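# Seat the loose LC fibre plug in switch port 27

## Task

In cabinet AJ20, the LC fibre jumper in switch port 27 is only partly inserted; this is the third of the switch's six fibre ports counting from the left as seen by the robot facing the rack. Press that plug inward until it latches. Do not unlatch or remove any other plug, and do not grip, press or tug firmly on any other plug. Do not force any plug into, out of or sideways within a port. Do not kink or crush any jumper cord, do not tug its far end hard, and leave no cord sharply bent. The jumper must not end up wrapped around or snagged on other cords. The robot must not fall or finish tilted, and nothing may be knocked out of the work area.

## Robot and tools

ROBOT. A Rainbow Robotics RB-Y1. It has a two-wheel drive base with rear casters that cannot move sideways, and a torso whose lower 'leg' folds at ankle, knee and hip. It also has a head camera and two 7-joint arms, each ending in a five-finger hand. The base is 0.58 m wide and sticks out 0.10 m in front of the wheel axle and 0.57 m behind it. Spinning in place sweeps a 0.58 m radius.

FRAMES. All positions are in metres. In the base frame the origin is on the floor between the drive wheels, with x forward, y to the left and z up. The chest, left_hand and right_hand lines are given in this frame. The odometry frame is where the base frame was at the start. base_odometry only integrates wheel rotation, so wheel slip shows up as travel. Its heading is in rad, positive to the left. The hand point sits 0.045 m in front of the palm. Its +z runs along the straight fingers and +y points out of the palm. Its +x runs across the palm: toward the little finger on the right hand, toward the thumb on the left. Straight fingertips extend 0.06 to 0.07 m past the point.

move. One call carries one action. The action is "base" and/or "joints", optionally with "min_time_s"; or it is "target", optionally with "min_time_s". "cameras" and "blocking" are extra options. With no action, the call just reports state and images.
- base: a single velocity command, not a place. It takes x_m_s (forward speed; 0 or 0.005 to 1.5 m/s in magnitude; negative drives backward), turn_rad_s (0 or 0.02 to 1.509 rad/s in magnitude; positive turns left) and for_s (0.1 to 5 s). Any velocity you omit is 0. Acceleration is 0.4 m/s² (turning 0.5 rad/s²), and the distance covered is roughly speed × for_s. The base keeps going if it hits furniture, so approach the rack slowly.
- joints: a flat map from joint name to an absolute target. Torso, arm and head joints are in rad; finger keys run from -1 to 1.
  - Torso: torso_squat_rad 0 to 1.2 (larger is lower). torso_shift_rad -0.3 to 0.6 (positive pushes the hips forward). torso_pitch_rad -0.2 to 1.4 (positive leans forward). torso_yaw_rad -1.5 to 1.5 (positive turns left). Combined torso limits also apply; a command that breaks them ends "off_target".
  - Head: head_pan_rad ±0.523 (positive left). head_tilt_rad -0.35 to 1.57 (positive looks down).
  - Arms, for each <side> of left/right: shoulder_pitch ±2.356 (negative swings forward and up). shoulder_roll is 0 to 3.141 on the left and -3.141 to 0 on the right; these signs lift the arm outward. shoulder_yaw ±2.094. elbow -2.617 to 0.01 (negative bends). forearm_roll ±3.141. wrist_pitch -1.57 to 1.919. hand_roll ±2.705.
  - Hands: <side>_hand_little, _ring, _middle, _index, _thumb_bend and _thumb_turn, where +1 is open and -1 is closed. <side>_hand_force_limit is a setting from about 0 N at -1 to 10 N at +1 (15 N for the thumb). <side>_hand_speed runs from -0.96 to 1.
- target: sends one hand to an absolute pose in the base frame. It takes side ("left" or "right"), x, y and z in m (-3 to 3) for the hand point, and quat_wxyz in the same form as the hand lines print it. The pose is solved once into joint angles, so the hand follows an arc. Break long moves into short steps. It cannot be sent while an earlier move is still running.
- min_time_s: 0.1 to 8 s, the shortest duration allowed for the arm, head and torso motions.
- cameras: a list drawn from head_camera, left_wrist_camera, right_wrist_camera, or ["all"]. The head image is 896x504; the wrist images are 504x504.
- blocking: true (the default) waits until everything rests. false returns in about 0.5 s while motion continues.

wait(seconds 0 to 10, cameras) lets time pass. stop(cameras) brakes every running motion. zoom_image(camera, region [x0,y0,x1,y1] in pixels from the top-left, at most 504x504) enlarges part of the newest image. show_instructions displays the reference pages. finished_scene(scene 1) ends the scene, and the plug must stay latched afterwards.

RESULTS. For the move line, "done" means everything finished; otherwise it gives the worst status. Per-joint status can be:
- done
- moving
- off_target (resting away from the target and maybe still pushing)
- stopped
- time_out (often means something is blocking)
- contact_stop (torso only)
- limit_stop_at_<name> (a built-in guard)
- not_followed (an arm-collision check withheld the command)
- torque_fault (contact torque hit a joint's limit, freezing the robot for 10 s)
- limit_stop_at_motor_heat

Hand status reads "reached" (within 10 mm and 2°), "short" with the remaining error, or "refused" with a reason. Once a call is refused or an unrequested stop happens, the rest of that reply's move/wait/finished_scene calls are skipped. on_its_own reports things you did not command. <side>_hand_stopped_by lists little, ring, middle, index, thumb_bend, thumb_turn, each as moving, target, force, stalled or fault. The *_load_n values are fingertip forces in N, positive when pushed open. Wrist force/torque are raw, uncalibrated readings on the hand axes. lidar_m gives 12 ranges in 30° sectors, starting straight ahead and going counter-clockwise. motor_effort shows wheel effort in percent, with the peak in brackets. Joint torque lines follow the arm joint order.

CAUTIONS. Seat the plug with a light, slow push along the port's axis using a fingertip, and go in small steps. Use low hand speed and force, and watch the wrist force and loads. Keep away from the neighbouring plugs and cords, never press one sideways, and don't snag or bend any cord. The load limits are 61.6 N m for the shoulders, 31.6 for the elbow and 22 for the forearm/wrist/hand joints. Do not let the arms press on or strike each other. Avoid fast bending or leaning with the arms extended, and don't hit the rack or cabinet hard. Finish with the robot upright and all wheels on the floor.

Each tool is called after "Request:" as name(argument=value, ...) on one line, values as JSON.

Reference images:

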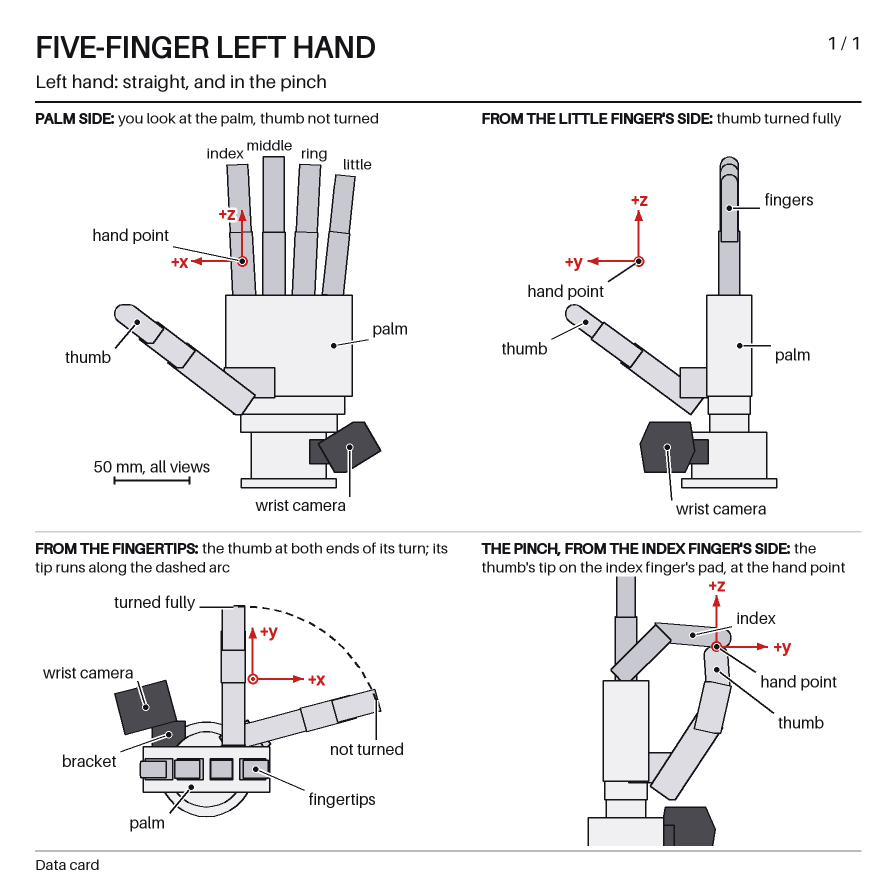

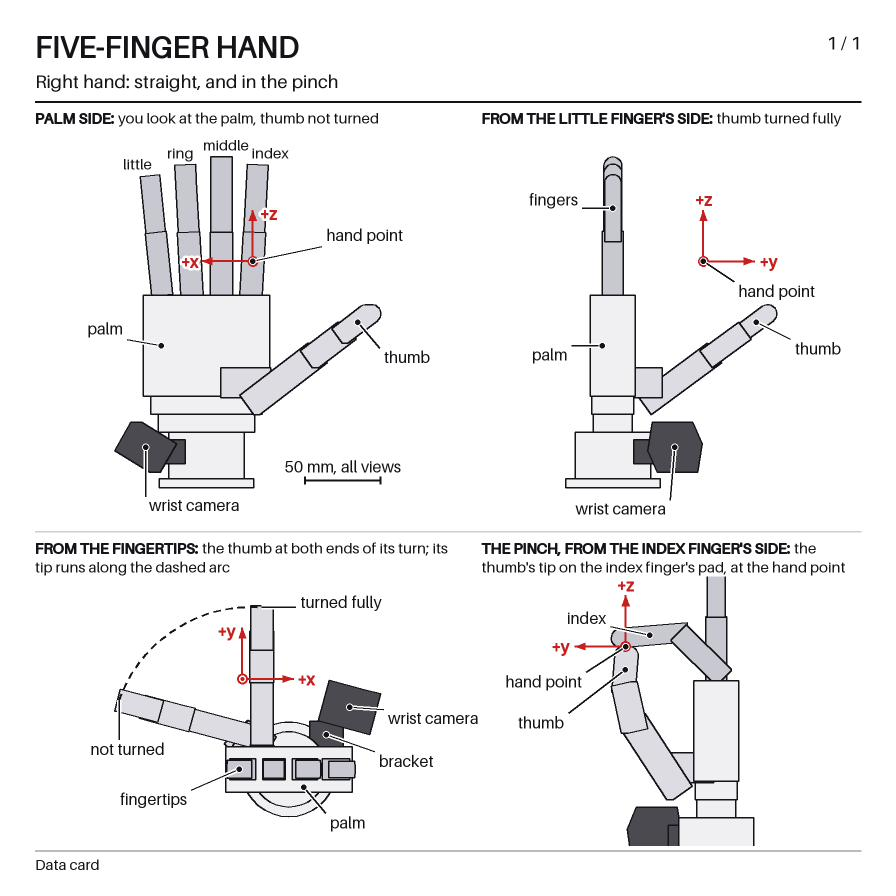

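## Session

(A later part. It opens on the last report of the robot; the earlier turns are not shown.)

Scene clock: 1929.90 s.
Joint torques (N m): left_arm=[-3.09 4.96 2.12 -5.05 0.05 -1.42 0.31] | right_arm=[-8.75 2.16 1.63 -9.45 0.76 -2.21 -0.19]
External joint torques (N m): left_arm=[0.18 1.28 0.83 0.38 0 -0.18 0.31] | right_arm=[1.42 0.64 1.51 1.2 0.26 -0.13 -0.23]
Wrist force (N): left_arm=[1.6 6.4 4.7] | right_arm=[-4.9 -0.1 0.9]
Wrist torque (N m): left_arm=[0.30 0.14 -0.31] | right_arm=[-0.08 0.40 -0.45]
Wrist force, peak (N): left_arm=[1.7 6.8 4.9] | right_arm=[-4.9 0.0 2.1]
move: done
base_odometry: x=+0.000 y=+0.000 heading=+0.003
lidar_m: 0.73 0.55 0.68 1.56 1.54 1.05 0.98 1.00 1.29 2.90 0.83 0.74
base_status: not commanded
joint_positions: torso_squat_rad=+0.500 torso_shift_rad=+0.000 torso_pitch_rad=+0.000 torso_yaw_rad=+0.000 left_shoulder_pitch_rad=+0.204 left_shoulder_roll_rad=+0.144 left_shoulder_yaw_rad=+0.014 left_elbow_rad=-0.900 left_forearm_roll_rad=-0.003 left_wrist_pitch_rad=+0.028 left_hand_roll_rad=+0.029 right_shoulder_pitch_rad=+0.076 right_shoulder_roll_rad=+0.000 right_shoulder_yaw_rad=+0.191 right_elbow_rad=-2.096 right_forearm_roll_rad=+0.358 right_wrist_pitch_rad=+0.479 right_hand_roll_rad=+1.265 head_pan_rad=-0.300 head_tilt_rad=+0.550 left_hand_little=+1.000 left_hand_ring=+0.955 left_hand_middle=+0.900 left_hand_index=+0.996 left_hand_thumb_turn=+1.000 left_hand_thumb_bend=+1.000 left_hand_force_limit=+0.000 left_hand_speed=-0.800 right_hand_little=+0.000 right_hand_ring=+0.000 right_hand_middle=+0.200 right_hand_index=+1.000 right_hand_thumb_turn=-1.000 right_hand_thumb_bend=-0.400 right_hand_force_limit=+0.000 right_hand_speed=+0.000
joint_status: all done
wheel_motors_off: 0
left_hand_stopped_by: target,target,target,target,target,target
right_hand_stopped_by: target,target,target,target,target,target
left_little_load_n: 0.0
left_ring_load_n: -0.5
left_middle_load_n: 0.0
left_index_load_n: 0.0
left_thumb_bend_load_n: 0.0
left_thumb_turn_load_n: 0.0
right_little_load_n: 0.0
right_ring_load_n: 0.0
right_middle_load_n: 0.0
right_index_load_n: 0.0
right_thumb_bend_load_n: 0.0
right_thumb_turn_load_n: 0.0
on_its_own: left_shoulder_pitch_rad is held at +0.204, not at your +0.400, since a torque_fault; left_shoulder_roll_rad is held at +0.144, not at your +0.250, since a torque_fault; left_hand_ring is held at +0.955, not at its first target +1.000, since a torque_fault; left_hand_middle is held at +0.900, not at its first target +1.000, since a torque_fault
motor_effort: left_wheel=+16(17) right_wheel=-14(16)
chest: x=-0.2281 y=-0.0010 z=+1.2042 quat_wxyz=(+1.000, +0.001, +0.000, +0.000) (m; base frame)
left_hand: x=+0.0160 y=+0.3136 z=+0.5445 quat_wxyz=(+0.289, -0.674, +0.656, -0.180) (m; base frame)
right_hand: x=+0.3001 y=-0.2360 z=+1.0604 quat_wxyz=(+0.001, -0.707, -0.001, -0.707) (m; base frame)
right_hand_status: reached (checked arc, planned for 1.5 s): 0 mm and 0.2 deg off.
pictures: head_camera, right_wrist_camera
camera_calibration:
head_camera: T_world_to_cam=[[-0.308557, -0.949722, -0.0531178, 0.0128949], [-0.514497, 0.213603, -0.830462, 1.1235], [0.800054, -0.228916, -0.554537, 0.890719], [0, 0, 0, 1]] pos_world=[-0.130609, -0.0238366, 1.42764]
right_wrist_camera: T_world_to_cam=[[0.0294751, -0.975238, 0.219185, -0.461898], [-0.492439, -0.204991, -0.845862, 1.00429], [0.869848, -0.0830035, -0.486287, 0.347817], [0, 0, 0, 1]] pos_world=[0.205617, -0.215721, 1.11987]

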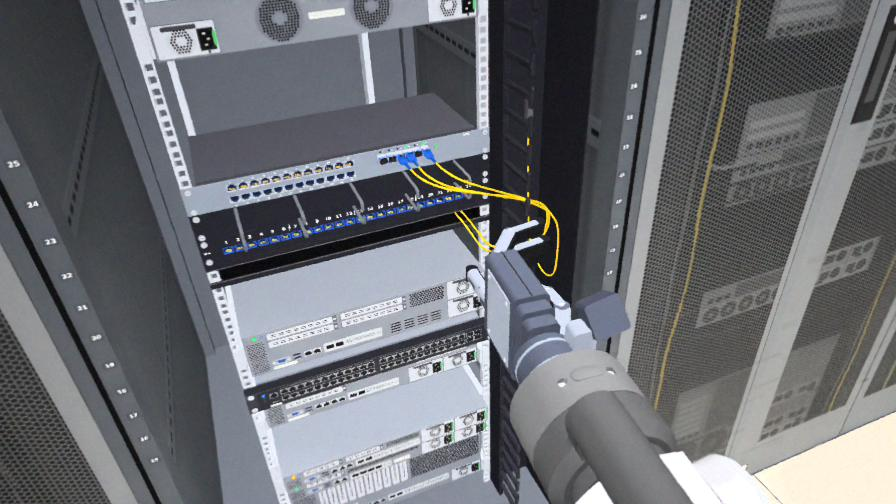

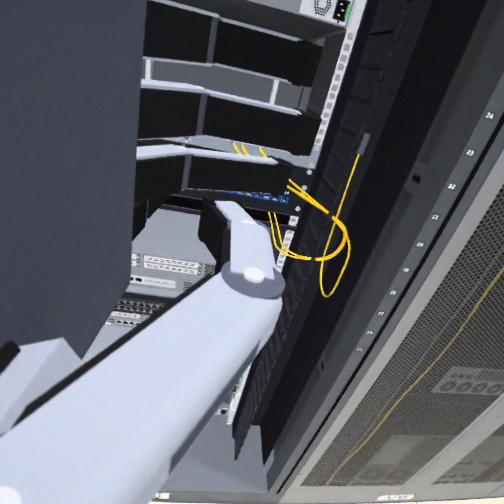

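Request:
zoom_image(camera="head_camera", region=[370, 130, 470, 230])

Scaled by 5.040 from the camera's 896x504 image, which has a finer 1280x720 frame.

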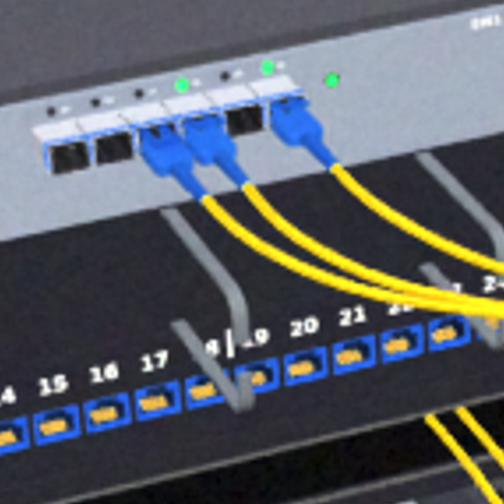

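Request:
move(base={"x_m_s":0.15,"for_s":2.0}, cameras=["head_camera","right_wrist_camera"])

Request:
zoom_image(camera="right_wrist_camera", region=[140, 170, 240, 270])

Scene clock: 1943.87 s.
Joint torques (N m): left_arm=[-3.1 4.83 2.22 -5.27 -0.02 -1.42 0.31] | right_arm=[-9.87 2.15 2.33 -9.13 0.85 -2.29 -0.04]
External joint torques (N m): left_arm=[0.17 1.15 0.93 0.15 -0.06 -0.18 0.32] | right_arm=[0.29 0.63 2.21 1.52 0.35 -0.21 -0.07]
Wrist force (N): left_arm=[1.4 6.4 5.1] | right_arm=[-4.7 -0.1 0.8]
Wrist torque (N m): left_arm=[0.29 0.15 -0.29] | right_arm=[-0.09 0.38 -0.45]
Wrist force, peak (N): left_arm=[1.7 6.7 5.2] | right_arm=[-5.2 0.0 1.0]
move: done
base_odometry: x=+0.300 y=+0.001 heading=+0.004
lidar_m: 0.42 0.31 0.30 0.68 2.00 1.36 1.28 1.31 1.68 1.37 0.49 0.46
base_status: done (sent for 2 of 2 s)
joint_positions: torso_squat_rad=+0.500 torso_shift_rad=+0.000 torso_pitch_rad=+0.000 torso_yaw_rad=+0.000 left_shoulder_pitch_rad=+0.204 left_shoulder_roll_rad=+0.144 left_shoulder_yaw_rad=+0.014 left_elbow_rad=-0.900 left_forearm_roll_rad=-0.003 left_wrist_pitch_rad=+0.028 left_hand_roll_rad=+0.029 right_shoulder_pitch_rad=+0.076 right_shoulder_roll_rad=+0.000 right_shoulder_yaw_rad=+0.191 right_elbow_rad=-2.096 right_forearm_roll_rad=+0.358 right_wrist_pitch_rad=+0.479 right_hand_roll_rad=+1.265 head_pan_rad=-0.300 head_tilt_rad=+0.550 left_hand_little=+1.000 left_hand_ring=+0.955 left_hand_middle=+0.900 left_hand_index=+0.996 left_hand_thumb_turn=+1.000 left_hand_thumb_bend=+1.000 left_hand_force_limit=+0.000 left_hand_speed=-0.800 right_hand_little=+0.000 right_hand_ring=+0.000 right_hand_middle=+0.200 right_hand_index=+1.000 right_hand_thumb_turn=-1.000 right_hand_thumb_bend=-0.400 right_hand_force_limit=+0.000 right_hand_speed=+0.000
joint_status: not commanded
wheel_motors_off: 0
left_hand_stopped_by: target,target,target,target,target,target
right_hand_stopped_by: target,target,target,target,target,target
left_little_load_n: 0.0
left_ring_load_n: 0.0
left_middle_load_n: 0.0
left_index_load_n: 0.0
left_thumb_bend_load_n: 0.0
left_thumb_turn_load_n: 0.0
right_little_load_n: 0.0
right_ring_load_n: 0.0
right_middle_load_n: 0.0
right_index_load_n: 0.0
right_thumb_bend_load_n: 0.0
right_thumb_turn_load_n: 0.0
on_its_own: left_shoulder_pitch_rad is held at +0.204, not at your +0.400, since a torque_fault; left_shoulder_roll_rad is held at +0.144, not at your +0.250, since a torque_fault; left_hand_ring is held at +0.955, not at its first target +1.000, since a torque_fault; left_hand_middle is held at +0.900, not at its first target +1.000, since a torque_fault
motor_effort: left_wheel=+11(34) right_wheel=-11(29)
chest: x=-0.2280 y=-0.0010 z=+1.2042 quat_wxyz=(+1.000, +0.001, +0.000, +0.000) (m; base frame)
left_hand: x=+0.0160 y=+0.3136 z=+0.5445 quat_wxyz=(+0.289, -0.674, +0.656, -0.180) (m; base frame)
right_hand: x=+0.3001 y=-0.2361 z=+1.0602 quat_wxyz=(+0.001, -0.707, -0.001, -0.707) (m; base frame)
pictures: head_camera, right_wrist_camera
camera_calibration:
head_camera: T_world_to_cam=[[-0.308576, -0.949718, -0.0530725, 0.0128589], [-0.514679, 0.213628, -0.830343, 1.12336], [0.799929, -0.228909, -0.55472, 0.890882], [0, 0, 0, 1]] pos_world=[-0.130508, -0.0238367, 1.42764]
right_wrist_camera: T_world_to_cam=[[0.0295406, -0.975241, 0.219162, -0.461845], [-0.492702, -0.204977, -0.845712, 1.00406], [0.869697, -0.0829986, -0.486559, 0.347967], [0, 0, 0, 1]] pos_world=[0.205718, -0.215721, 1.11967]

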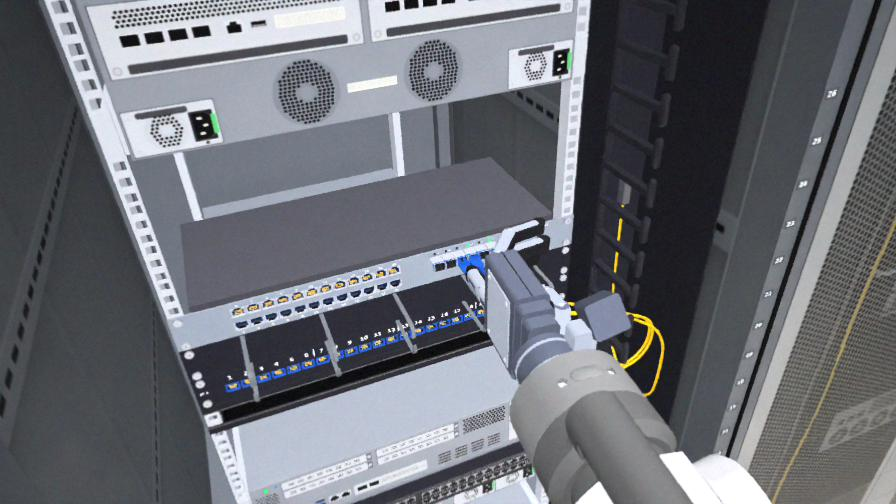

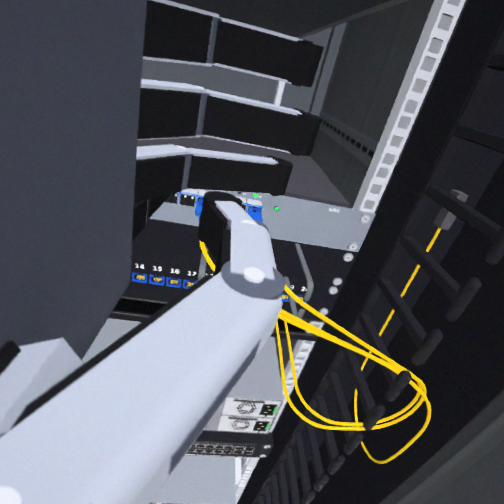

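Scaled by 5.040 from the camera's 504x504 image, which has a finer 720x720 frame.

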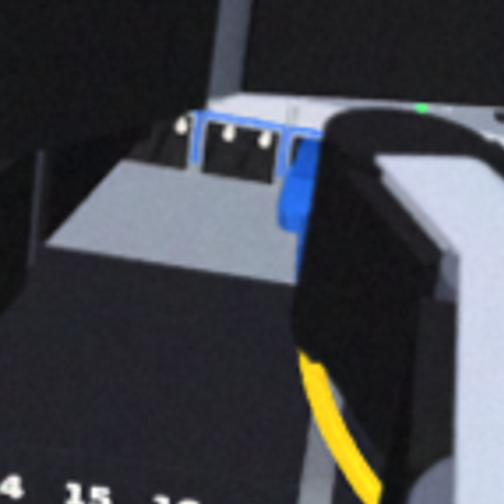

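Request:
zoom_image(camera="head_camera", region=[432, 228, 512, 308])

Scaled by 6.300 from the camera's 896x504 image, which has a finer 1280x720 frame.

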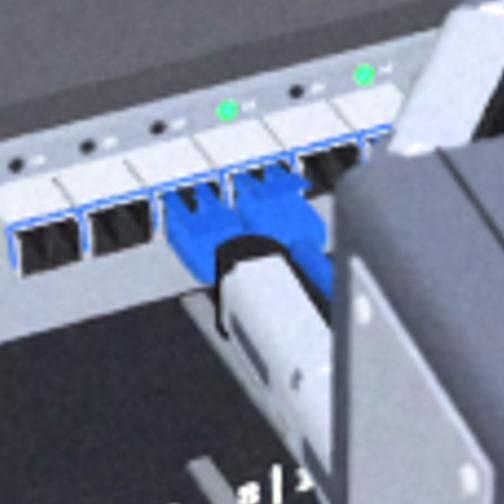

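Request:
move(target={"side":"right","x":0.325,"y":-0.249,"z":1.035,"quat_wxyz":[0.0,0.7071,0.0,0.7071]}, min_time_s=1.0)

Request:
move(target={"side":"right","x":0.345,"y":-0.249,"z":1.025,"quat_wxyz":[0.0,0.7071,0.0,0.7071]}, min_time_s=1.0, cameras=["head_camera"])

Request:
zoom_image(camera="head_camera", region=[442, 238, 492, 288])

Scene clock: 1987.27 s.
Joint torques (N m): left_arm=[-3.34 4.9 2.3 -5.35 -0.13 -1.29 0.41] | right_arm=[-12.92 -0.27 0.17 -9.3 0.27 -2.16 0.03]
External joint torques (N m): left_arm=[-0.07 1.22 1.02 0.07 -0.18 -0.05 0.41] | right_arm=[-1.44 -0.94 0.34 1.61 -0.19 -0.1 0]
Wrist force (N): left_arm=[1.5 6.8 4.7] | right_arm=[-4.8 0.1 1.0]
Wrist torque (N m): left_arm=[0.38 0.16 -0.31] | right_arm=[-0.06 0.36 -0.46]
Wrist force, peak (N): left_arm=[1.3 6.7 5.1] | right_arm=[-5.4 -0.3 0.8]
move: done
base_odometry: x=+0.300 y=+0.001 heading=+0.004
lidar_m: 0.43 0.31 0.30 0.68 2.00 1.37 1.28 1.31 1.69 1.38 0.50 0.47
base_status: not commanded
joint_positions: torso_squat_rad=+0.500 torso_shift_rad=+0.000 torso_pitch_rad=+0.000 torso_yaw_rad=+0.000 left_shoulder_pitch_rad=+0.204 left_shoulder_roll_rad=+0.144 left_shoulder_yaw_rad=+0.014 left_elbow_rad=-0.900 left_forearm_roll_rad=-0.003 left_wrist_pitch_rad=+0.028 left_hand_roll_rad=+0.029 right_shoulder_pitch_rad=+0.015 right_shoulder_roll_rad=-0.016 right_shoulder_yaw_rad=+0.131 right_elbow_rad=-1.937 right_forearm_roll_rad=+0.351 right_wrist_pitch_rad=+0.373 right_hand_roll_rad=+1.230 head_pan_rad=-0.300 head_tilt_rad=+0.550 left_hand_little=+1.000 left_hand_ring=+0.955 left_hand_middle=+0.900 left_hand_index=+0.996 left_hand_thumb_turn=+1.000 left_hand_thumb_bend=+1.000 left_hand_force_limit=+0.000 left_hand_speed=-0.800 right_hand_little=+0.000 right_hand_ring=+0.000 right_hand_middle=+0.200 right_hand_index=+1.000 right_hand_thumb_turn=-1.000 right_hand_thumb_bend=-0.400 right_hand_force_limit=+0.000 right_hand_speed=+0.000
joint_status: all done
wheel_motors_off: 0
left_hand_stopped_by: target,target,target,target,target,target
right_hand_stopped_by: target,target,target,target,target,target
left_little_load_n: 0.0
left_ring_load_n: 0.0
left_middle_load_n: 0.0
left_index_load_n: 0.0
left_thumb_bend_load_n: 0.0
left_thumb_turn_load_n: 0.0
right_little_load_n: 0.0
right_ring_load_n: 0.0
right_middle_load_n: 0.0
right_index_load_n: 0.0
right_thumb_bend_load_n: 0.0
right_thumb_turn_load_n: 0.0
on_its_own: left_shoulder_pitch_rad is held at +0.204, not at your +0.400, since a torque_fault; left_shoulder_roll_rad is held at +0.144, not at your +0.250, since a torque_fault; left_hand_ring is held at +0.955, not at its first target +1.000, since a torque_fault; left_hand_middle is held at +0.900, not at its first target +1.000, since a torque_fault
motor_effort: left_wheel=+11(11) right_wheel=-11(11)
chest: x=-0.2280 y=-0.0010 z=+1.2042 quat_wxyz=(+1.000, +0.001, +0.000, +0.000) (m; base frame)
left_hand: x=+0.0160 y=+0.3136 z=+0.5445 quat_wxyz=(+0.289, -0.674, +0.656, -0.180) (m; base frame)
right_hand: x=+0.3246 y=-0.2488 z=+1.0351 quat_wxyz=(+0.000, -0.707, +0.000, -0.707) (m; base frame)
right_hand_status: reached (checked arc, planned for 1.0 s): 0 mm and 0.1 deg off.
pictures: none

Scene clock: 1988.60 s.
Joint torques (N m): left_arm=[-2.72 4.66 2.2 -5.31 -0.05 -1.34 0.39] | right_arm=[-14.22 1.69 -0.1 -9.29 0.57 -2.14 -0.32]
External joint torques (N m): left_arm=[0.55 0.98 0.92 0.11 -0.1 -0.1 0.39] | right_arm=[-1.51 1.2 -0.05 1.7 0.13 -0.09 -0.35]
Wrist force (N): left_arm=[1.6 6.3 4.8] | right_arm=[-4.5 0.0 1.3]
Wrist torque (N m): left_arm=[0.32 0.14 -0.29] | right_arm=[-0.10 0.32 -0.45]
Wrist force, peak (N): left_arm=[1.5 6.5 4.9] | right_arm=[-5.2 -0.1 1.0]
move: done
base_odometry: x=+0.300 y=+0.001 heading=+0.004
lidar_m: 0.43 0.31 0.30 0.68 2.01 1.37 1.28 1.31 1.69 1.37 0.50 0.47
base_status: not commanded
joint_positions: torso_squat_rad=+0.500 torso_shift_rad=+0.000 torso_pitch_rad=+0.000 torso_yaw_rad=+0.000 left_shoulder_pitch_rad=+0.204 left_shoulder_roll_rad=+0.144 left_shoulder_yaw_rad=+0.014 left_elbow_rad=-0.900 left_forearm_roll_rad=-0.003 left_wrist_pitch_rad=+0.028 left_hand_roll_rad=+0.029 right_shoulder_pitch_rad=-0.051 right_shoulder_roll_rad=-0.003 right_shoulder_yaw_rad=+0.096 right_elbow_rad=-1.824 right_forearm_roll_rad=+0.365 right_wrist_pitch_rad=+0.321 right_hand_roll_rad=+1.217 head_pan_rad=-0.300 head_tilt_rad=+0.550 left_hand_little=+1.000 left_hand_ring=+0.955 left_hand_middle=+0.900 left_hand_index=+0.996 left_hand_thumb_turn=+1.000 left_hand_thumb_bend=+1.000 left_hand_force_limit=+0.000 left_hand_speed=-0.800 right_hand_little=+0.000 right_hand_ring=+0.000 right_hand_middle=+0.200 right_hand_index=+1.000 right_hand_thumb_turn=-1.000 right_hand_thumb_bend=-0.400 right_hand_force_limit=+0.000 right_hand_speed=+0.000
joint_status: all done
wheel_motors_off: 0
left_hand_stopped_by: target,target,target,target,target,target
right_hand_stopped_by: target,target,target,target,target,target
left_little_load_n: 0.0
left_ring_load_n: 0.0
left_middle_load_n: 0.0
left_index_load_n: 0.0
left_thumb_bend_load_n: 0.0
left_thumb_turn_load_n: -0.5
right_little_load_n: 0.0
right_ring_load_n: 0.0
right_middle_load_n: 0.0
right_index_load_n: 0.0
right_thumb_bend_load_n: 0.5
right_thumb_turn_load_n: 0.0
on_its_own: left_shoulder_pitch_rad is held at +0.204, not at your +0.400, since a torque_fault; left_shoulder_roll_rad is held at +0.144, not at your +0.250, since a torque_fault; left_hand_ring is held at +0.955, not at its first target +1.000, since a torque_fault; left_hand_middle is held at +0.900, not at its first target +1.000, since a torque_fault
motor_effort: left_wheel=+11(11) right_wheel=-10(11)
chest: x=-0.2280 y=-0.0010 z=+1.2042 quat_wxyz=(+1.000, +0.001, +0.000, +0.000) (m; base frame)
left_hand: x=+0.0160 y=+0.3136 z=+0.5445 quat_wxyz=(+0.289, -0.674, +0.656, -0.180) (m; base frame)
right_hand: x=+0.3449 y=-0.2489 z=+1.0251 quat_wxyz=(+0.000, -0.707, +0.000, -0.707) (m; base frame)
right_hand_status: reached (checked arc, planned for 1.0 s): 0 mm and 0.0 deg off.
pictures: head_camera
camera_calibration:
head_camera: T_world_to_cam=[[-0.308576, -0.949718, -0.0530725, 0.0128589], [-0.514679, 0.213628, -0.830343, 1.12336], [0.799929, -0.228909, -0.55472, 0.890882], [0, 0, 0, 1]] pos_world=[-0.130508, -0.0238367, 1.42764]

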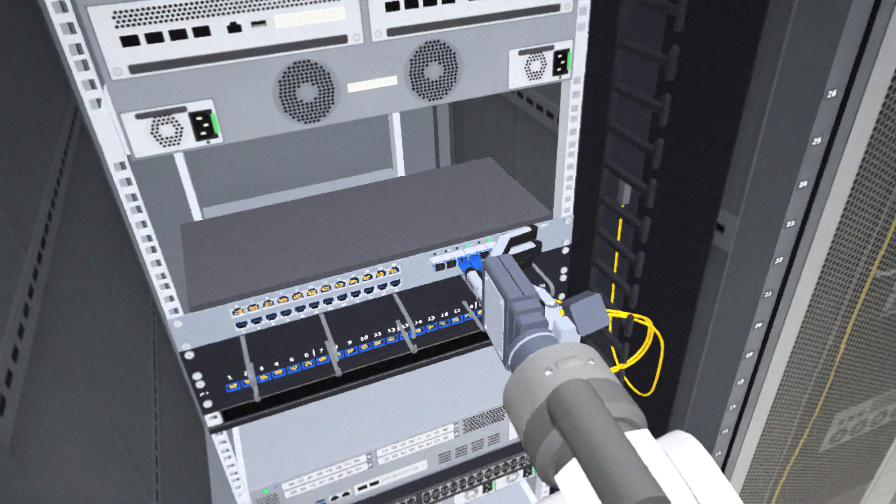

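Scaled by 10.080 from the camera's 896x504 image, which has a finer 1280x720 frame.

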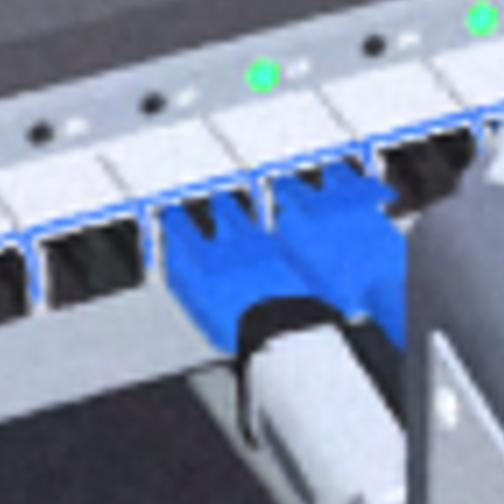

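Request:
move(target={"side":"right","x":0.357,"y":-0.249,"z":1.0225,"quat_wxyz":[0.0,0.7071,0.0,0.7071]}, min_time_s=0.8)

Request:
move(target={"side":"right","x":0.361,"y":-0.249,"z":1.0215,"quat_wxyz":[0.0,0.7071,0.0,0.7071]}, min_time_s=0.6, cameras=["head_camera"])

Request:
zoom_image(camera="head_camera", region=[442, 238, 492, 288])

Scene clock: 2003.50 s.
Joint torques (N m): left_arm=[-2.69 4.69 1.73 -5.36 -0.02 -1.42 0.27] | right_arm=[-11.59 0.98 -0.72 -6.51 0.68 -0.7 0.04]
External joint torques (N m): left_arm=[0.58 1.01 0.44 0.06 -0.07 -0.18 0.27] | right_arm=[1.91 0.68 -0.69 4.49 0.25 1.34 0]
Wrist force (N): left_arm=[1.7 6.2 5.5] | right_arm=[-0.2 -1.3 -0.3]
Wrist torque (N m): left_arm=[0.21 0.14 -0.30] | right_arm=[0.02 0.59 -0.21]
Wrist force, peak (N): left_arm=[1.1 6.7 5.2] | right_arm=[5.3 -0.1 -4.5]
move: done
base_odometry: x=+0.300 y=+0.001 heading=+0.004
lidar_m: 0.43 0.31 0.31 0.68 2.00 1.36 1.28 1.31 1.68 1.38 0.50 0.46
base_status: not commanded
joint_positions: torso_squat_rad=+0.500 torso_shift_rad=+0.000 torso_pitch_rad=+0.000 torso_yaw_rad=+0.000 left_shoulder_pitch_rad=+0.204 left_shoulder_roll_rad=+0.144 left_shoulder_yaw_rad=+0.014 left_elbow_rad=-0.900 left_forearm_roll_rad=-0.003 left_wrist_pitch_rad=+0.028 left_hand_roll_rad=+0.029 right_shoulder_pitch_rad=-0.096 right_shoulder_roll_rad=+0.000 right_shoulder_yaw_rad=+0.077 right_elbow_rad=-1.765 right_forearm_roll_rad=+0.373 right_wrist_pitch_rad=+0.302 right_hand_roll_rad=+1.206 head_pan_rad=-0.300 head_tilt_rad=+0.550 left_hand_little=+1.000 left_hand_ring=+0.955 left_hand_middle=+0.900 left_hand_index=+0.996 left_hand_thumb_turn=+1.000 left_hand_thumb_bend=+1.000 left_hand_force_limit=+0.000 left_hand_speed=-0.800 right_hand_little=+0.000 right_hand_ring=+0.000 right_hand_middle=+0.200 right_hand_index=+1.000 right_hand_thumb_turn=-1.000 right_hand_thumb_bend=-0.400 right_hand_force_limit=+0.000 right_hand_speed=+0.000
joint_status: all done
wheel_motors_off: 0
left_hand_stopped_by: target,target,target,target,target,target
right_hand_stopped_by: target,target,target,target,target,target
left_little_load_n: 0.0
left_ring_load_n: 0.0
left_middle_load_n: 0.0
left_index_load_n: -0.5
left_thumb_bend_load_n: 0.0
left_thumb_turn_load_n: 0.0
right_little_load_n: 0.0
right_ring_load_n: 0.0
right_middle_load_n: 0.0
right_index_load_n: 0.0
right_thumb_bend_load_n: 0.0
right_thumb_turn_load_n: 0.0
on_its_own: left_shoulder_pitch_rad is held at +0.204, not at your +0.400, since a torque_fault; left_shoulder_roll_rad is held at +0.144, not at your +0.250, since a torque_fault; left_hand_ring is held at +0.955, not at its first target +1.000, since a torque_fault; left_hand_middle is held at +0.900, not at its first target +1.000, since a torque_fault
motor_effort: left_wheel=+11(11) right_wheel=-10(11)
chest: x=-0.2281 y=-0.0010 z=+1.2042 quat_wxyz=(+1.000, +0.001, +0.000, +0.000) (m; base frame)
left_hand: x=+0.0160 y=+0.3136 z=+0.5446 quat_wxyz=(+0.289, -0.674, +0.656, -0.180) (m; base frame)
right_hand: x=+0.3571 y=-0.2487 z=+1.0235 quat_wxyz=(+0.000, -0.706, +0.000, -0.708) (m; base frame)
right_hand_status: reached (checked arc, planned for 0.8 s): 1 mm and 0.1 deg off.
pictures: none

Scene clock: 2004.43 s.
Joint torques (N m): left_arm=[-2.72 4.79 1.97 -5.2 0.03 -1.39 0.39] | right_arm=[-11.04 0.99 -0.51 -4.82 0.46 0.23 -0.06]
External joint torques (N m): left_arm=[0.56 1.11 0.69 0.22 -0.01 -0.15 0.39] | right_arm=[2.72 0.77 -0.48 6.2 0.03 2.27 -0.09]
Wrist force (N): left_arm=[1.6 6.5 4.8] | right_arm=[2.5 -0.5 -2.3]
Wrist torque (N m): left_arm=[0.28 0.09 -0.31] | right_arm=[0.12 0.80 -0.06]
Wrist force, peak (N): left_arm=[2.2 6.4 5.1] | right_arm=[4.8 0.2 -4.6]
move: done
base_odometry: x=+0.300 y=+0.001 heading=+0.004
lidar_m: 0.42 0.30 0.30 0.68 2.01 1.37 1.27 1.31 1.69 1.37 0.49 0.46
base_status: not commanded
joint_positions: torso_squat_rad=+0.500 torso_shift_rad=+0.000 torso_pitch_rad=+0.000 torso_yaw_rad=+0.000 left_shoulder_pitch_rad=+0.204 left_shoulder_roll_rad=+0.144 left_shoulder_yaw_rad=+0.014 left_elbow_rad=-0.900 left_forearm_roll_rad=-0.003 left_wrist_pitch_rad=+0.028 left_hand_roll_rad=+0.029 right_shoulder_pitch_rad=-0.110 right_shoulder_roll_rad=+0.000 right_shoulder_yaw_rad=+0.072 right_elbow_rad=-1.745 right_forearm_roll_rad=+0.378 right_wrist_pitch_rad=+0.296 right_hand_roll_rad=+1.200 head_pan_rad=-0.300 head_tilt_rad=+0.550 left_hand_little=+1.000 left_hand_ring=+0.955 left_hand_middle=+0.900 left_hand_index=+0.996 left_hand_thumb_turn=+1.000 left_hand_thumb_bend=+1.000 left_hand_force_limit=+0.000 left_hand_speed=-0.800 right_hand_little=+0.000 right_hand_ring=+0.000 right_hand_middle=+0.200 right_hand_index=+1.000 right_hand_thumb_turn=-1.000 right_hand_thumb_bend=-0.400 right_hand_force_limit=+0.000 right_hand_speed=+0.000
joint_status: all done
wheel_motors_off: 0
left_hand_stopped_by: target,target,target,target,target,target
right_hand_stopped_by: target,target,target,target,target,target
left_little_load_n: 0.0
left_ring_load_n: 0.0
left_middle_load_n: 0.0
left_index_load_n: 0.0
left_thumb_bend_load_n: 0.0
left_thumb_turn_load_n: 0.0
right_little_load_n: 0.0
right_ring_load_n: 0.0
right_middle_load_n: 0.0
right_index_load_n: 0.0
right_thumb_bend_load_n: 0.0
right_thumb_turn_load_n: 0.0
on_its_own: left_shoulder_pitch_rad is held at +0.204, not at your +0.400, since a torque_fault; left_shoulder_roll_rad is held at +0.144, not at your +0.250, since a torque_fault; left_hand_ring is held at +0.955, not at its first target +1.000, since a torque_fault; left_hand_middle is held at +0.900, not at its first target +1.000, since a torque_fault
motor_effort: left_wheel=+11(11) right_wheel=-10(11)
chest: x=-0.2281 y=-0.0010 z=+1.2042 quat_wxyz=(+1.000, +0.001, +0.000, +0.000) (m; base frame)
left_hand: x=+0.0160 y=+0.3136 z=+0.5446 quat_wxyz=(+0.289, -0.674, +0.656, -0.180) (m; base frame)
right_hand: x=+0.3611 y=-0.2486 z=+1.0229 quat_wxyz=(+0.000, -0.706, +0.000, -0.708) (m; base frame)
right_hand_status: reached (checked arc, planned for 0.6 s): 1 mm and 0.2 deg off.
pictures: head_camera
camera_calibration:
head_camera: T_world_to_cam=[[-0.308557, -0.949722, -0.0531178, 0.0128949], [-0.514497, 0.213603, -0.830462, 1.1235], [0.800054, -0.228916, -0.554537, 0.890719], [0, 0, 0, 1]] pos_world=[-0.130609, -0.0238366, 1.42764]

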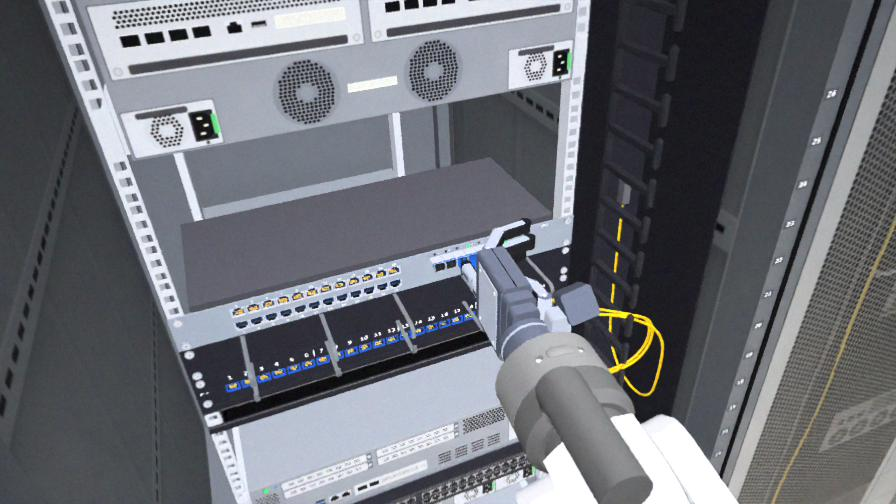

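Scaled by 10.080 from the camera's 896x504 image, which has a finer 1280x720 frame.

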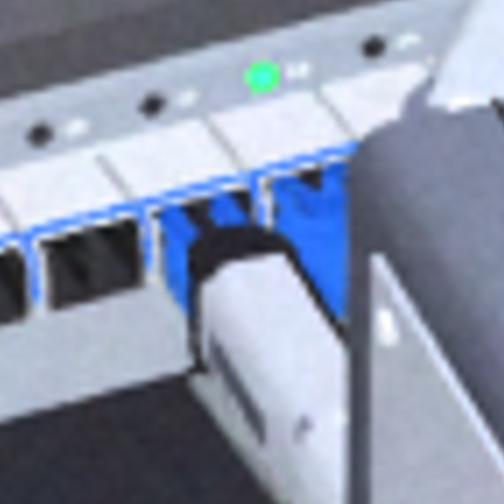

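Request:
move(target={"side":"right","x":0.3645,"y":-0.249,"z":1.0228,"quat_wxyz":[0.0,0.7071,0.0,0.7071]}, min_time_s=0.5)

Request:
move(target={"side":"right","x":0.3665,"y":-0.249,"z":1.0228,"quat_wxyz":[0.0,0.7071,0.0,0.7071]}, min_time_s=0.5, cameras=["head_camera"])

Request:
zoom_image(camera="head_camera", region=[442, 238, 492, 288])

Scene clock: 2013.97 s.
Joint torques (N m): left_arm=[-2.93 4.59 2.33 -5.24 0.02 -1.42 0.25] | right_arm=[-12.94 -0.48 -0.23 -6.43 0.39 -0.31 -0.4]
External joint torques (N m): left_arm=[0.34 0.91 1.04 0.18 -0.02 -0.18 0.26] | right_arm=[1.06 -0.62 -0.19 4.58 -0.04 1.73 -0.43]
Wrist force (N): left_arm=[1.4 6.1 4.5] | right_arm=[-0.1 -0.9 -1.4]
Wrist torque (N m): left_arm=[0.26 0.14 -0.29] | right_arm=[0.13 0.68 -0.20]
Wrist force, peak (N): left_arm=[1.4 6.7 5.0] | right_arm=[3.0 -0.6 -3.2]
move: done
base_odometry: x=+0.300 y=+0.001 heading=+0.004
lidar_m: 0.43 0.30 0.30 0.68 2.01 1.36 1.28 1.30 1.69 1.38 0.50 0.47
base_status: not commanded
joint_positions: torso_squat_rad=+0.500 torso_shift_rad=+0.000 torso_pitch_rad=+0.000 torso_yaw_rad=+0.000 left_shoulder_pitch_rad=+0.204 left_shoulder_roll_rad=+0.144 left_shoulder_yaw_rad=+0.014 left_elbow_rad=-0.900 left_forearm_roll_rad=-0.003 left_wrist_pitch_rad=+0.028 left_hand_roll_rad=+0.029 right_shoulder_pitch_rad=-0.124 right_shoulder_roll_rad=+0.000 right_shoulder_yaw_rad=+0.067 right_elbow_rad=-1.733 right_forearm_roll_rad=+0.378 right_wrist_pitch_rad=+0.298 right_hand_roll_rad=+1.199 head_pan_rad=-0.300 head_tilt_rad=+0.550 left_hand_little=+1.000 left_hand_ring=+0.955 left_hand_middle=+0.900 left_hand_index=+0.996 left_hand_thumb_turn=+1.000 left_hand_thumb_bend=+1.000 left_hand_force_limit=+0.000 left_hand_speed=-0.800 right_hand_little=+0.000 right_hand_ring=+0.000 right_hand_middle=+0.200 right_hand_index=+1.000 right_hand_thumb_turn=-1.000 right_hand_thumb_bend=-0.400 right_hand_force_limit=+0.000 right_hand_speed=+0.000
joint_status: all done
wheel_motors_off: 0
left_hand_stopped_by: target,target,target,target,target,target
right_hand_stopped_by: target,target,target,target,target,target
left_little_load_n: 0.0
left_ring_load_n: 0.0
left_middle_load_n: 0.0
left_index_load_n: 0.0
left_thumb_bend_load_n: -0.5
left_thumb_turn_load_n: 0.0
right_little_load_n: 0.0
right_ring_load_n: 0.0
right_middle_load_n: 0.0
right_index_load_n: 0.0
right_thumb_bend_load_n: 0.0
right_thumb_turn_load_n: 0.0
on_its_own: left_shoulder_pitch_rad is held at +0.204, not at your +0.400, since a torque_fault; left_shoulder_roll_rad is held at +0.144, not at your +0.250, since a torque_fault; left_hand_ring is held at +0.955, not at its first target +1.000, since a torque_fault; left_hand_middle is held at +0.900, not at its first target +1.000, since a torque_fault
motor_effort: left_wheel=+11(11) right_wheel=-10(11)
chest: x=-0.2281 y=-0.0010 z=+1.2042 quat_wxyz=(+1.000, +0.001, +0.000, +0.000) (m; base frame)
left_hand: x=+0.0160 y=+0.3136 z=+0.5446 quat_wxyz=(+0.289, -0.674, +0.656, -0.180) (m; base frame)
right_hand: x=+0.3646 y=-0.2486 z=+1.0237 quat_wxyz=(+0.000, -0.706, +0.000, -0.708) (m; base frame)
right_hand_status: reached (checked arc, planned for 0.5 s): 1 mm and 0.1 deg off.
pictures: none

Scene clock: 2014.80 s.
Joint torques (N m): left_arm=[-2.78 5.03 2.07 -5.38 -0.04 -1.33 0.21] | right_arm=[-13.46 -0.12 -0.09 -6.21 0.6 -0.7 -0.21]
External joint torques (N m): left_arm=[0.49 1.35 0.78 0.04 -0.09 -0.1 0.21] | right_arm=[0.67 -0.22 -0.05 4.81 0.16 1.33 -0.24]
Wrist force (N): left_arm=[2.0 6.6 4.2] | right_arm=[0.6 -0.4 -3.4]
Wrist torque (N m): left_arm=[0.36 0.06 -0.26] | right_arm=[0.22 0.64 -0.16]
Wrist force, peak (N): left_arm=[1.7 6.6 5.0] | right_arm=[0.5 -0.7 -3.9]
move: done
base_odometry: x=+0.300 y=+0.001 heading=+0.004
lidar_m: 0.43 0.31 0.30 0.68 2.00 1.37 1.28 1.31 1.69 1.38 0.49 0.47
base_status: not commanded
joint_positions: torso_squat_rad=+0.500 torso_shift_rad=+0.000 torso_pitch_rad=+0.000 torso_yaw_rad=+0.000 left_shoulder_pitch_rad=+0.204 left_shoulder_roll_rad=+0.144 left_shoulder_yaw_rad=+0.014 left_elbow_rad=-0.900 left_forearm_roll_rad=-0.003 left_wrist_pitch_rad=+0.028 left_hand_roll_rad=+0.029 right_shoulder_pitch_rad=-0.132 right_shoulder_roll_rad=+0.000 right_shoulder_yaw_rad=+0.064 right_elbow_rad=-1.724 right_forearm_roll_rad=+0.378 right_wrist_pitch_rad=+0.296 right_hand_roll_rad=+1.198 head_pan_rad=-0.300 head_tilt_rad=+0.550 left_hand_little=+1.000 left_hand_ring=+0.955 left_hand_middle=+0.900 left_hand_index=+0.996 left_hand_thumb_turn=+1.000 left_hand_thumb_bend=+1.000 left_hand_force_limit=+0.000 left_hand_speed=-0.800 right_hand_little=+0.000 right_hand_ring=+0.000 right_hand_middle=+0.200 right_hand_index=+1.000 right_hand_thumb_turn=-1.000 right_hand_thumb_bend=-0.400 right_hand_force_limit=+0.000 right_hand_speed=+0.000
joint_status: all done
wheel_motors_off: 0
left_hand_stopped_by: target,target,target,target,target,target
right_hand_stopped_by: target,target,target,target,target,target
left_little_load_n: 0.0
left_ring_load_n: 0.0
left_middle_load_n: 0.0
left_index_load_n: 0.0
left_thumb_bend_load_n: 0.0
left_thumb_turn_load_n: 0.0
right_little_load_n: 0.0
right_ring_load_n: 0.0
right_middle_load_n: 0.0
right_index_load_n: 0.0
right_thumb_bend_load_n: 0.0
right_thumb_turn_load_n: 0.0
on_its_own: left_shoulder_pitch_rad is held at +0.204, not at your +0.400, since a torque_fault; left_shoulder_roll_rad is held at +0.144, not at your +0.250, since a torque_fault; left_hand_ring is held at +0.955, not at its first target +1.000, since a torque_fault; left_hand_middle is held at +0.900, not at its first target +1.000, since a torque_fault
motor_effort: left_wheel=+10(11) right_wheel=-10(11)
chest: x=-0.2281 y=-0.0010 z=+1.2042 quat_wxyz=(+1.000, +0.001, +0.000, +0.000) (m; base frame)
left_hand: x=+0.0160 y=+0.3136 z=+0.5446 quat_wxyz=(+0.289, -0.674, +0.656, -0.180) (m; base frame)
right_hand: x=+0.3666 y=-0.2486 z=+1.0237 quat_wxyz=(+0.000, -0.706, +0.000, -0.708) (m; base frame)
right_hand_status: reached (checked arc, planned for 0.5 s): 1 mm and 0.1 deg off.
pictures: head_camera
camera_calibration:
head_camera: T_world_to_cam=[[-0.308557, -0.949722, -0.0531178, 0.0128949], [-0.514497, 0.213603, -0.830462, 1.1235], [0.800054, -0.228916, -0.554537, 0.890719], [0, 0, 0, 1]] pos_world=[-0.130609, -0.0238366, 1.42764]

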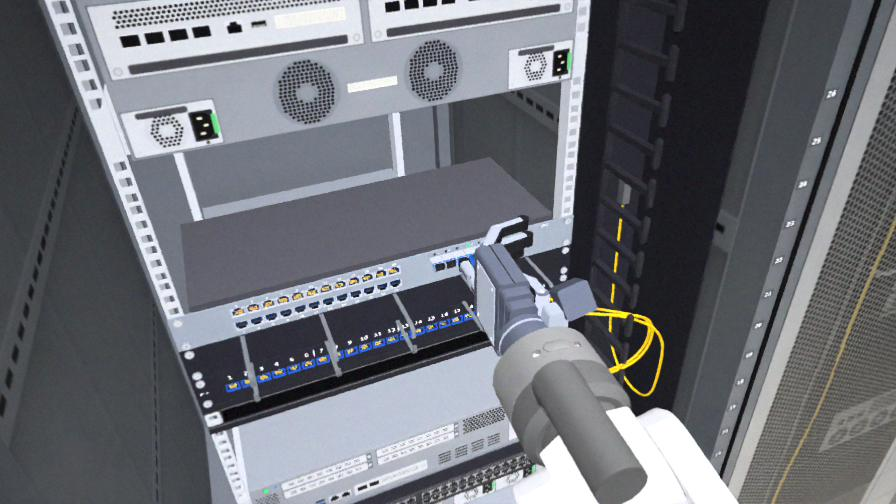

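Scaled by 10.080 from the camera's 896x504 image, which has a finer 1280x720 frame.

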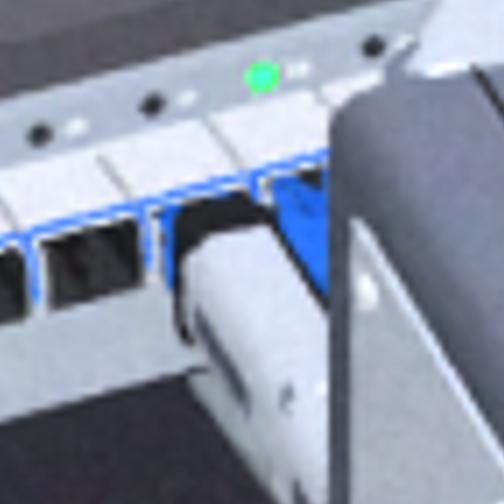

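Request:
move(target={"side":"right","x":0.3685,"y":-0.249,"z":1.0225,"quat_wxyz":[0.0,0.7071,0.0,0.7071]}, min_time_s=0.5)

Request:
move(target={"side":"right","x":0.3700,"y":-0.249,"z":1.0225,"quat_wxyz":[0.0,0.7071,0.0,0.7071]}, min_time_s=0.5, cameras=["head_camera"])

Request:
zoom_image(camera="head_camera", region=[442, 238, 492, 288])

Scene clock: 2022.97 s.
Joint torques (N m): left_arm=[-2.91 4.62 2.18 -5.25 0.11 -1.36 0.36] | right_arm=[-14.69 0.66 -1.29 -4.69 0.73 -0.07 -0.14]
External joint torques (N m): left_arm=[0.37 0.94 0.89 0.17 0.07 -0.12 0.36] | right_arm=[-0.43 0.59 -1.25 6.33 0.3 1.96 -0.18]
Wrist force (N): left_arm=[1.5 6.4 4.6] | right_arm=[2.9 -1.5 -17.0]
Wrist torque (N m): left_arm=[0.30 0.16 -0.30] | right_arm=[1.07 0.70 -0.05]
Wrist force, peak (N): left_arm=[1.8 6.5 5.4] | right_arm=[2.9 -1.5 -17.8]
move: done
base_odometry: x=+0.300 y=+0.001 heading=+0.004
lidar_m: 0.43 0.31 0.30 0.68 2.01 1.37 1.27 1.31 1.69 1.38 0.49 0.46
base_status: not commanded
joint_positions: torso_squat_rad=+0.500 torso_shift_rad=+0.000 torso_pitch_rad=+0.000 torso_yaw_rad=+0.000 left_shoulder_pitch_rad=+0.204 left_shoulder_roll_rad=+0.144 left_shoulder_yaw_rad=+0.014 left_elbow_rad=-0.900 left_forearm_roll_rad=-0.003 left_wrist_pitch_rad=+0.028 left_hand_roll_rad=+0.029 right_shoulder_pitch_rad=-0.139 right_shoulder_roll_rad=+0.000 right_shoulder_yaw_rad=+0.061 right_elbow_rad=-1.714 right_forearm_roll_rad=+0.379 right_wrist_pitch_rad=+0.293 right_hand_roll_rad=+1.197 head_pan_rad=-0.300 head_tilt_rad=+0.550 left_hand_little=+1.000 left_hand_ring=+0.955 left_hand_middle=+0.900 left_hand_index=+0.996 left_hand_thumb_turn=+1.000 left_hand_thumb_bend=+1.000 left_hand_force_limit=+0.000 left_hand_speed=-0.800 right_hand_little=+0.000 right_hand_ring=+0.000 right_hand_middle=+0.200 right_hand_index=+1.000 right_hand_thumb_turn=-1.000 right_hand_thumb_bend=-0.400 right_hand_force_limit=+0.000 right_hand_speed=+0.000
joint_status: all done
wheel_motors_off: 0
left_hand_stopped_by: target,target,target,target,target,target
right_hand_stopped_by: target,target,target,target,target,target
left_little_load_n: 0.0
left_ring_load_n: 0.0
left_middle_load_n: 0.0
left_index_load_n: 0.0
left_thumb_bend_load_n: 0.0
left_thumb_turn_load_n: 0.0
right_little_load_n: 0.0
right_ring_load_n: 0.0
right_middle_load_n: 0.0
right_index_load_n: 0.0
right_thumb_bend_load_n: 0.0
right_thumb_turn_load_n: 0.0
on_its_own: left_shoulder_pitch_rad is held at +0.204, not at your +0.400, since a torque_fault; left_shoulder_roll_rad is held at +0.144, not at your +0.250, since a torque_fault; left_hand_ring is held at +0.955, not at its first target +1.000, since a torque_fault; left_hand_middle is held at +0.900, not at its first target +1.000, since a torque_fault
motor_effort: left_wheel=+11(11) right_wheel=-10(11)
chest: x=-0.2283 y=-0.0010 z=+1.2042 quat_wxyz=(+1.000, +0.001, +0.000, +0.000) (m; base frame)
left_hand: x=+0.0160 y=+0.3136 z=+0.5446 quat_wxyz=(+0.289, -0.674, +0.656, -0.180) (m; base frame)
right_hand: x=+0.3684 y=-0.2486 z=+1.0236 quat_wxyz=(+0.000, -0.706, +0.000, -0.708) (m; base frame)
right_hand_status: reached (checked arc, planned for 0.5 s): 1 mm and 0.1 deg off.
pictures: none

Scene clock: 2023.80 s.
Joint torques (N m): left_arm=[-2.96 5.18 2.36 -5.28 -0.09 -1.46 0.34] | right_arm=[-15.41 0.62 -1.94 -4.26 0.98 -0.01 -0.12]
External joint torques (N m): left_arm=[0.33 1.5 1.07 0.15 -0.14 -0.22 0.34] | right_arm=[-1.04 0.59 -1.9 6.76 0.55 2.02 -0.16]
Wrist force (N): left_arm=[1.5 6.6 4.3] | right_arm=[3.6 -2.2 -23.9]
Wrist torque (N m): left_arm=[0.35 0.12 -0.28] | right_arm=[1.55 0.73 0.01]
Wrist force, peak (N): left_arm=[1.8 6.6 5.2] | right_arm=[3.8 -2.3 -24.3]
move: done
base_odometry: x=+0.300 y=+0.001 heading=+0.004
lidar_m: 0.43 0.30 0.30 0.68 2.01 1.36 1.28 1.31 1.68 1.38 0.50 0.47
base_status: not commanded
joint_positions: torso_squat_rad=+0.500 torso_shift_rad=+0.000 torso_pitch_rad=-0.001 torso_yaw_rad=+0.000 left_shoulder_pitch_rad=+0.204 left_shoulder_roll_rad=+0.144 left_shoulder_yaw_rad=+0.014 left_elbow_rad=-0.900 left_forearm_roll_rad=-0.003 left_wrist_pitch_rad=+0.028 left_hand_roll_rad=+0.029 right_shoulder_pitch_rad=-0.145 right_shoulder_roll_rad=+0.000 right_shoulder_yaw_rad=+0.059 right_elbow_rad=-1.707 right_forearm_roll_rad=+0.380 right_wrist_pitch_rad=+0.291 right_hand_roll_rad=+1.196 head_pan_rad=-0.300 head_tilt_rad=+0.550 left_hand_little=+1.000 left_hand_ring=+0.955 left_hand_middle=+0.900 left_hand_index=+0.996 left_hand_thumb_turn=+1.000 left_hand_thumb_bend=+1.000 left_hand_force_limit=+0.000 left_hand_speed=-0.800 right_hand_little=+0.000 right_hand_ring=+0.000 right_hand_middle=+0.200 right_hand_index=+1.000 right_hand_thumb_turn=-1.000 right_hand_thumb_bend=-0.400 right_hand_force_limit=+0.000 right_hand_speed=+0.000
joint_status: all done
wheel_motors_off: 0
left_hand_stopped_by: target,target,target,target,target,target
right_hand_stopped_by: target,target,target,target,target,target
left_little_load_n: 0.0
left_ring_load_n: 0.0
left_middle_load_n: 0.0
left_index_load_n: 0.0
left_thumb_bend_load_n: 0.0
left_thumb_turn_load_n: 0.0
right_little_load_n: 0.0
right_ring_load_n: 0.0
right_middle_load_n: 0.0
right_index_load_n: 0.5
right_thumb_bend_load_n: 0.0
right_thumb_turn_load_n: 0.0
on_its_own: left_shoulder_pitch_rad is held at +0.204, not at your +0.400, since a torque_fault; left_shoulder_roll_rad is held at +0.144, not at your +0.250, since a torque_fault; left_hand_ring is held at +0.955, not at its first target +1.000, since a torque_fault; left_hand_middle is held at +0.900, not at its first target +1.000, since a torque_fault
motor_effort: left_wheel=+11(11) right_wheel=-9(11)
chest: x=-0.2284 y=-0.0010 z=+1.2042 quat_wxyz=(+1.000, +0.001, +0.000, +0.000) (m; base frame)
left_hand: x=+0.0160 y=+0.3136 z=+0.5447 quat_wxyz=(+0.289, -0.674, +0.656, -0.181) (m; base frame)
right_hand: x=+0.3699 y=-0.2485 z=+1.0235 quat_wxyz=(+0.000, -0.706, +0.000, -0.708) (m; base frame)
right_hand_status: reached (checked arc, planned for 0.5 s): 1 mm and 0.1 deg off.
pictures: head_camera
camera_calibration:
head_camera: T_world_to_cam=[[-0.308529, -0.949722, -0.0532709, 0.0129675], [-0.514139, 0.213618, -0.830679, 1.12368], [0.800294, -0.2289, -0.554197, 0.890721], [0, 0, 0, 1]] pos_world=[-0.13111, -0.0238367, 1.42774]

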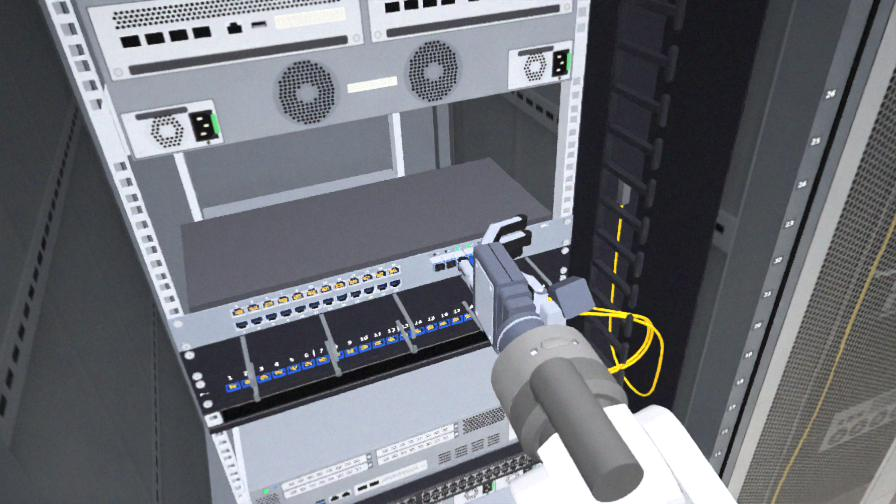

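Scaled by 10.080 from the camera's 896x504 image, which has a finer 1280x720 frame.

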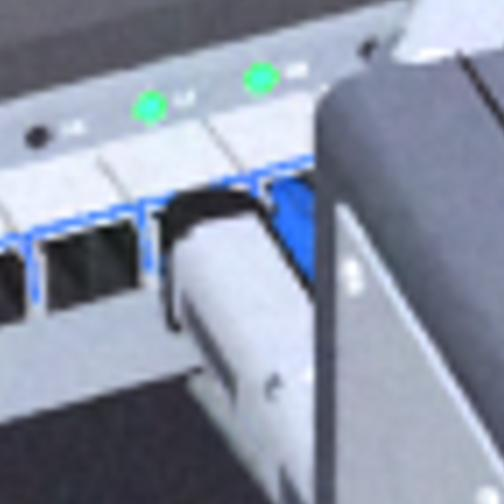

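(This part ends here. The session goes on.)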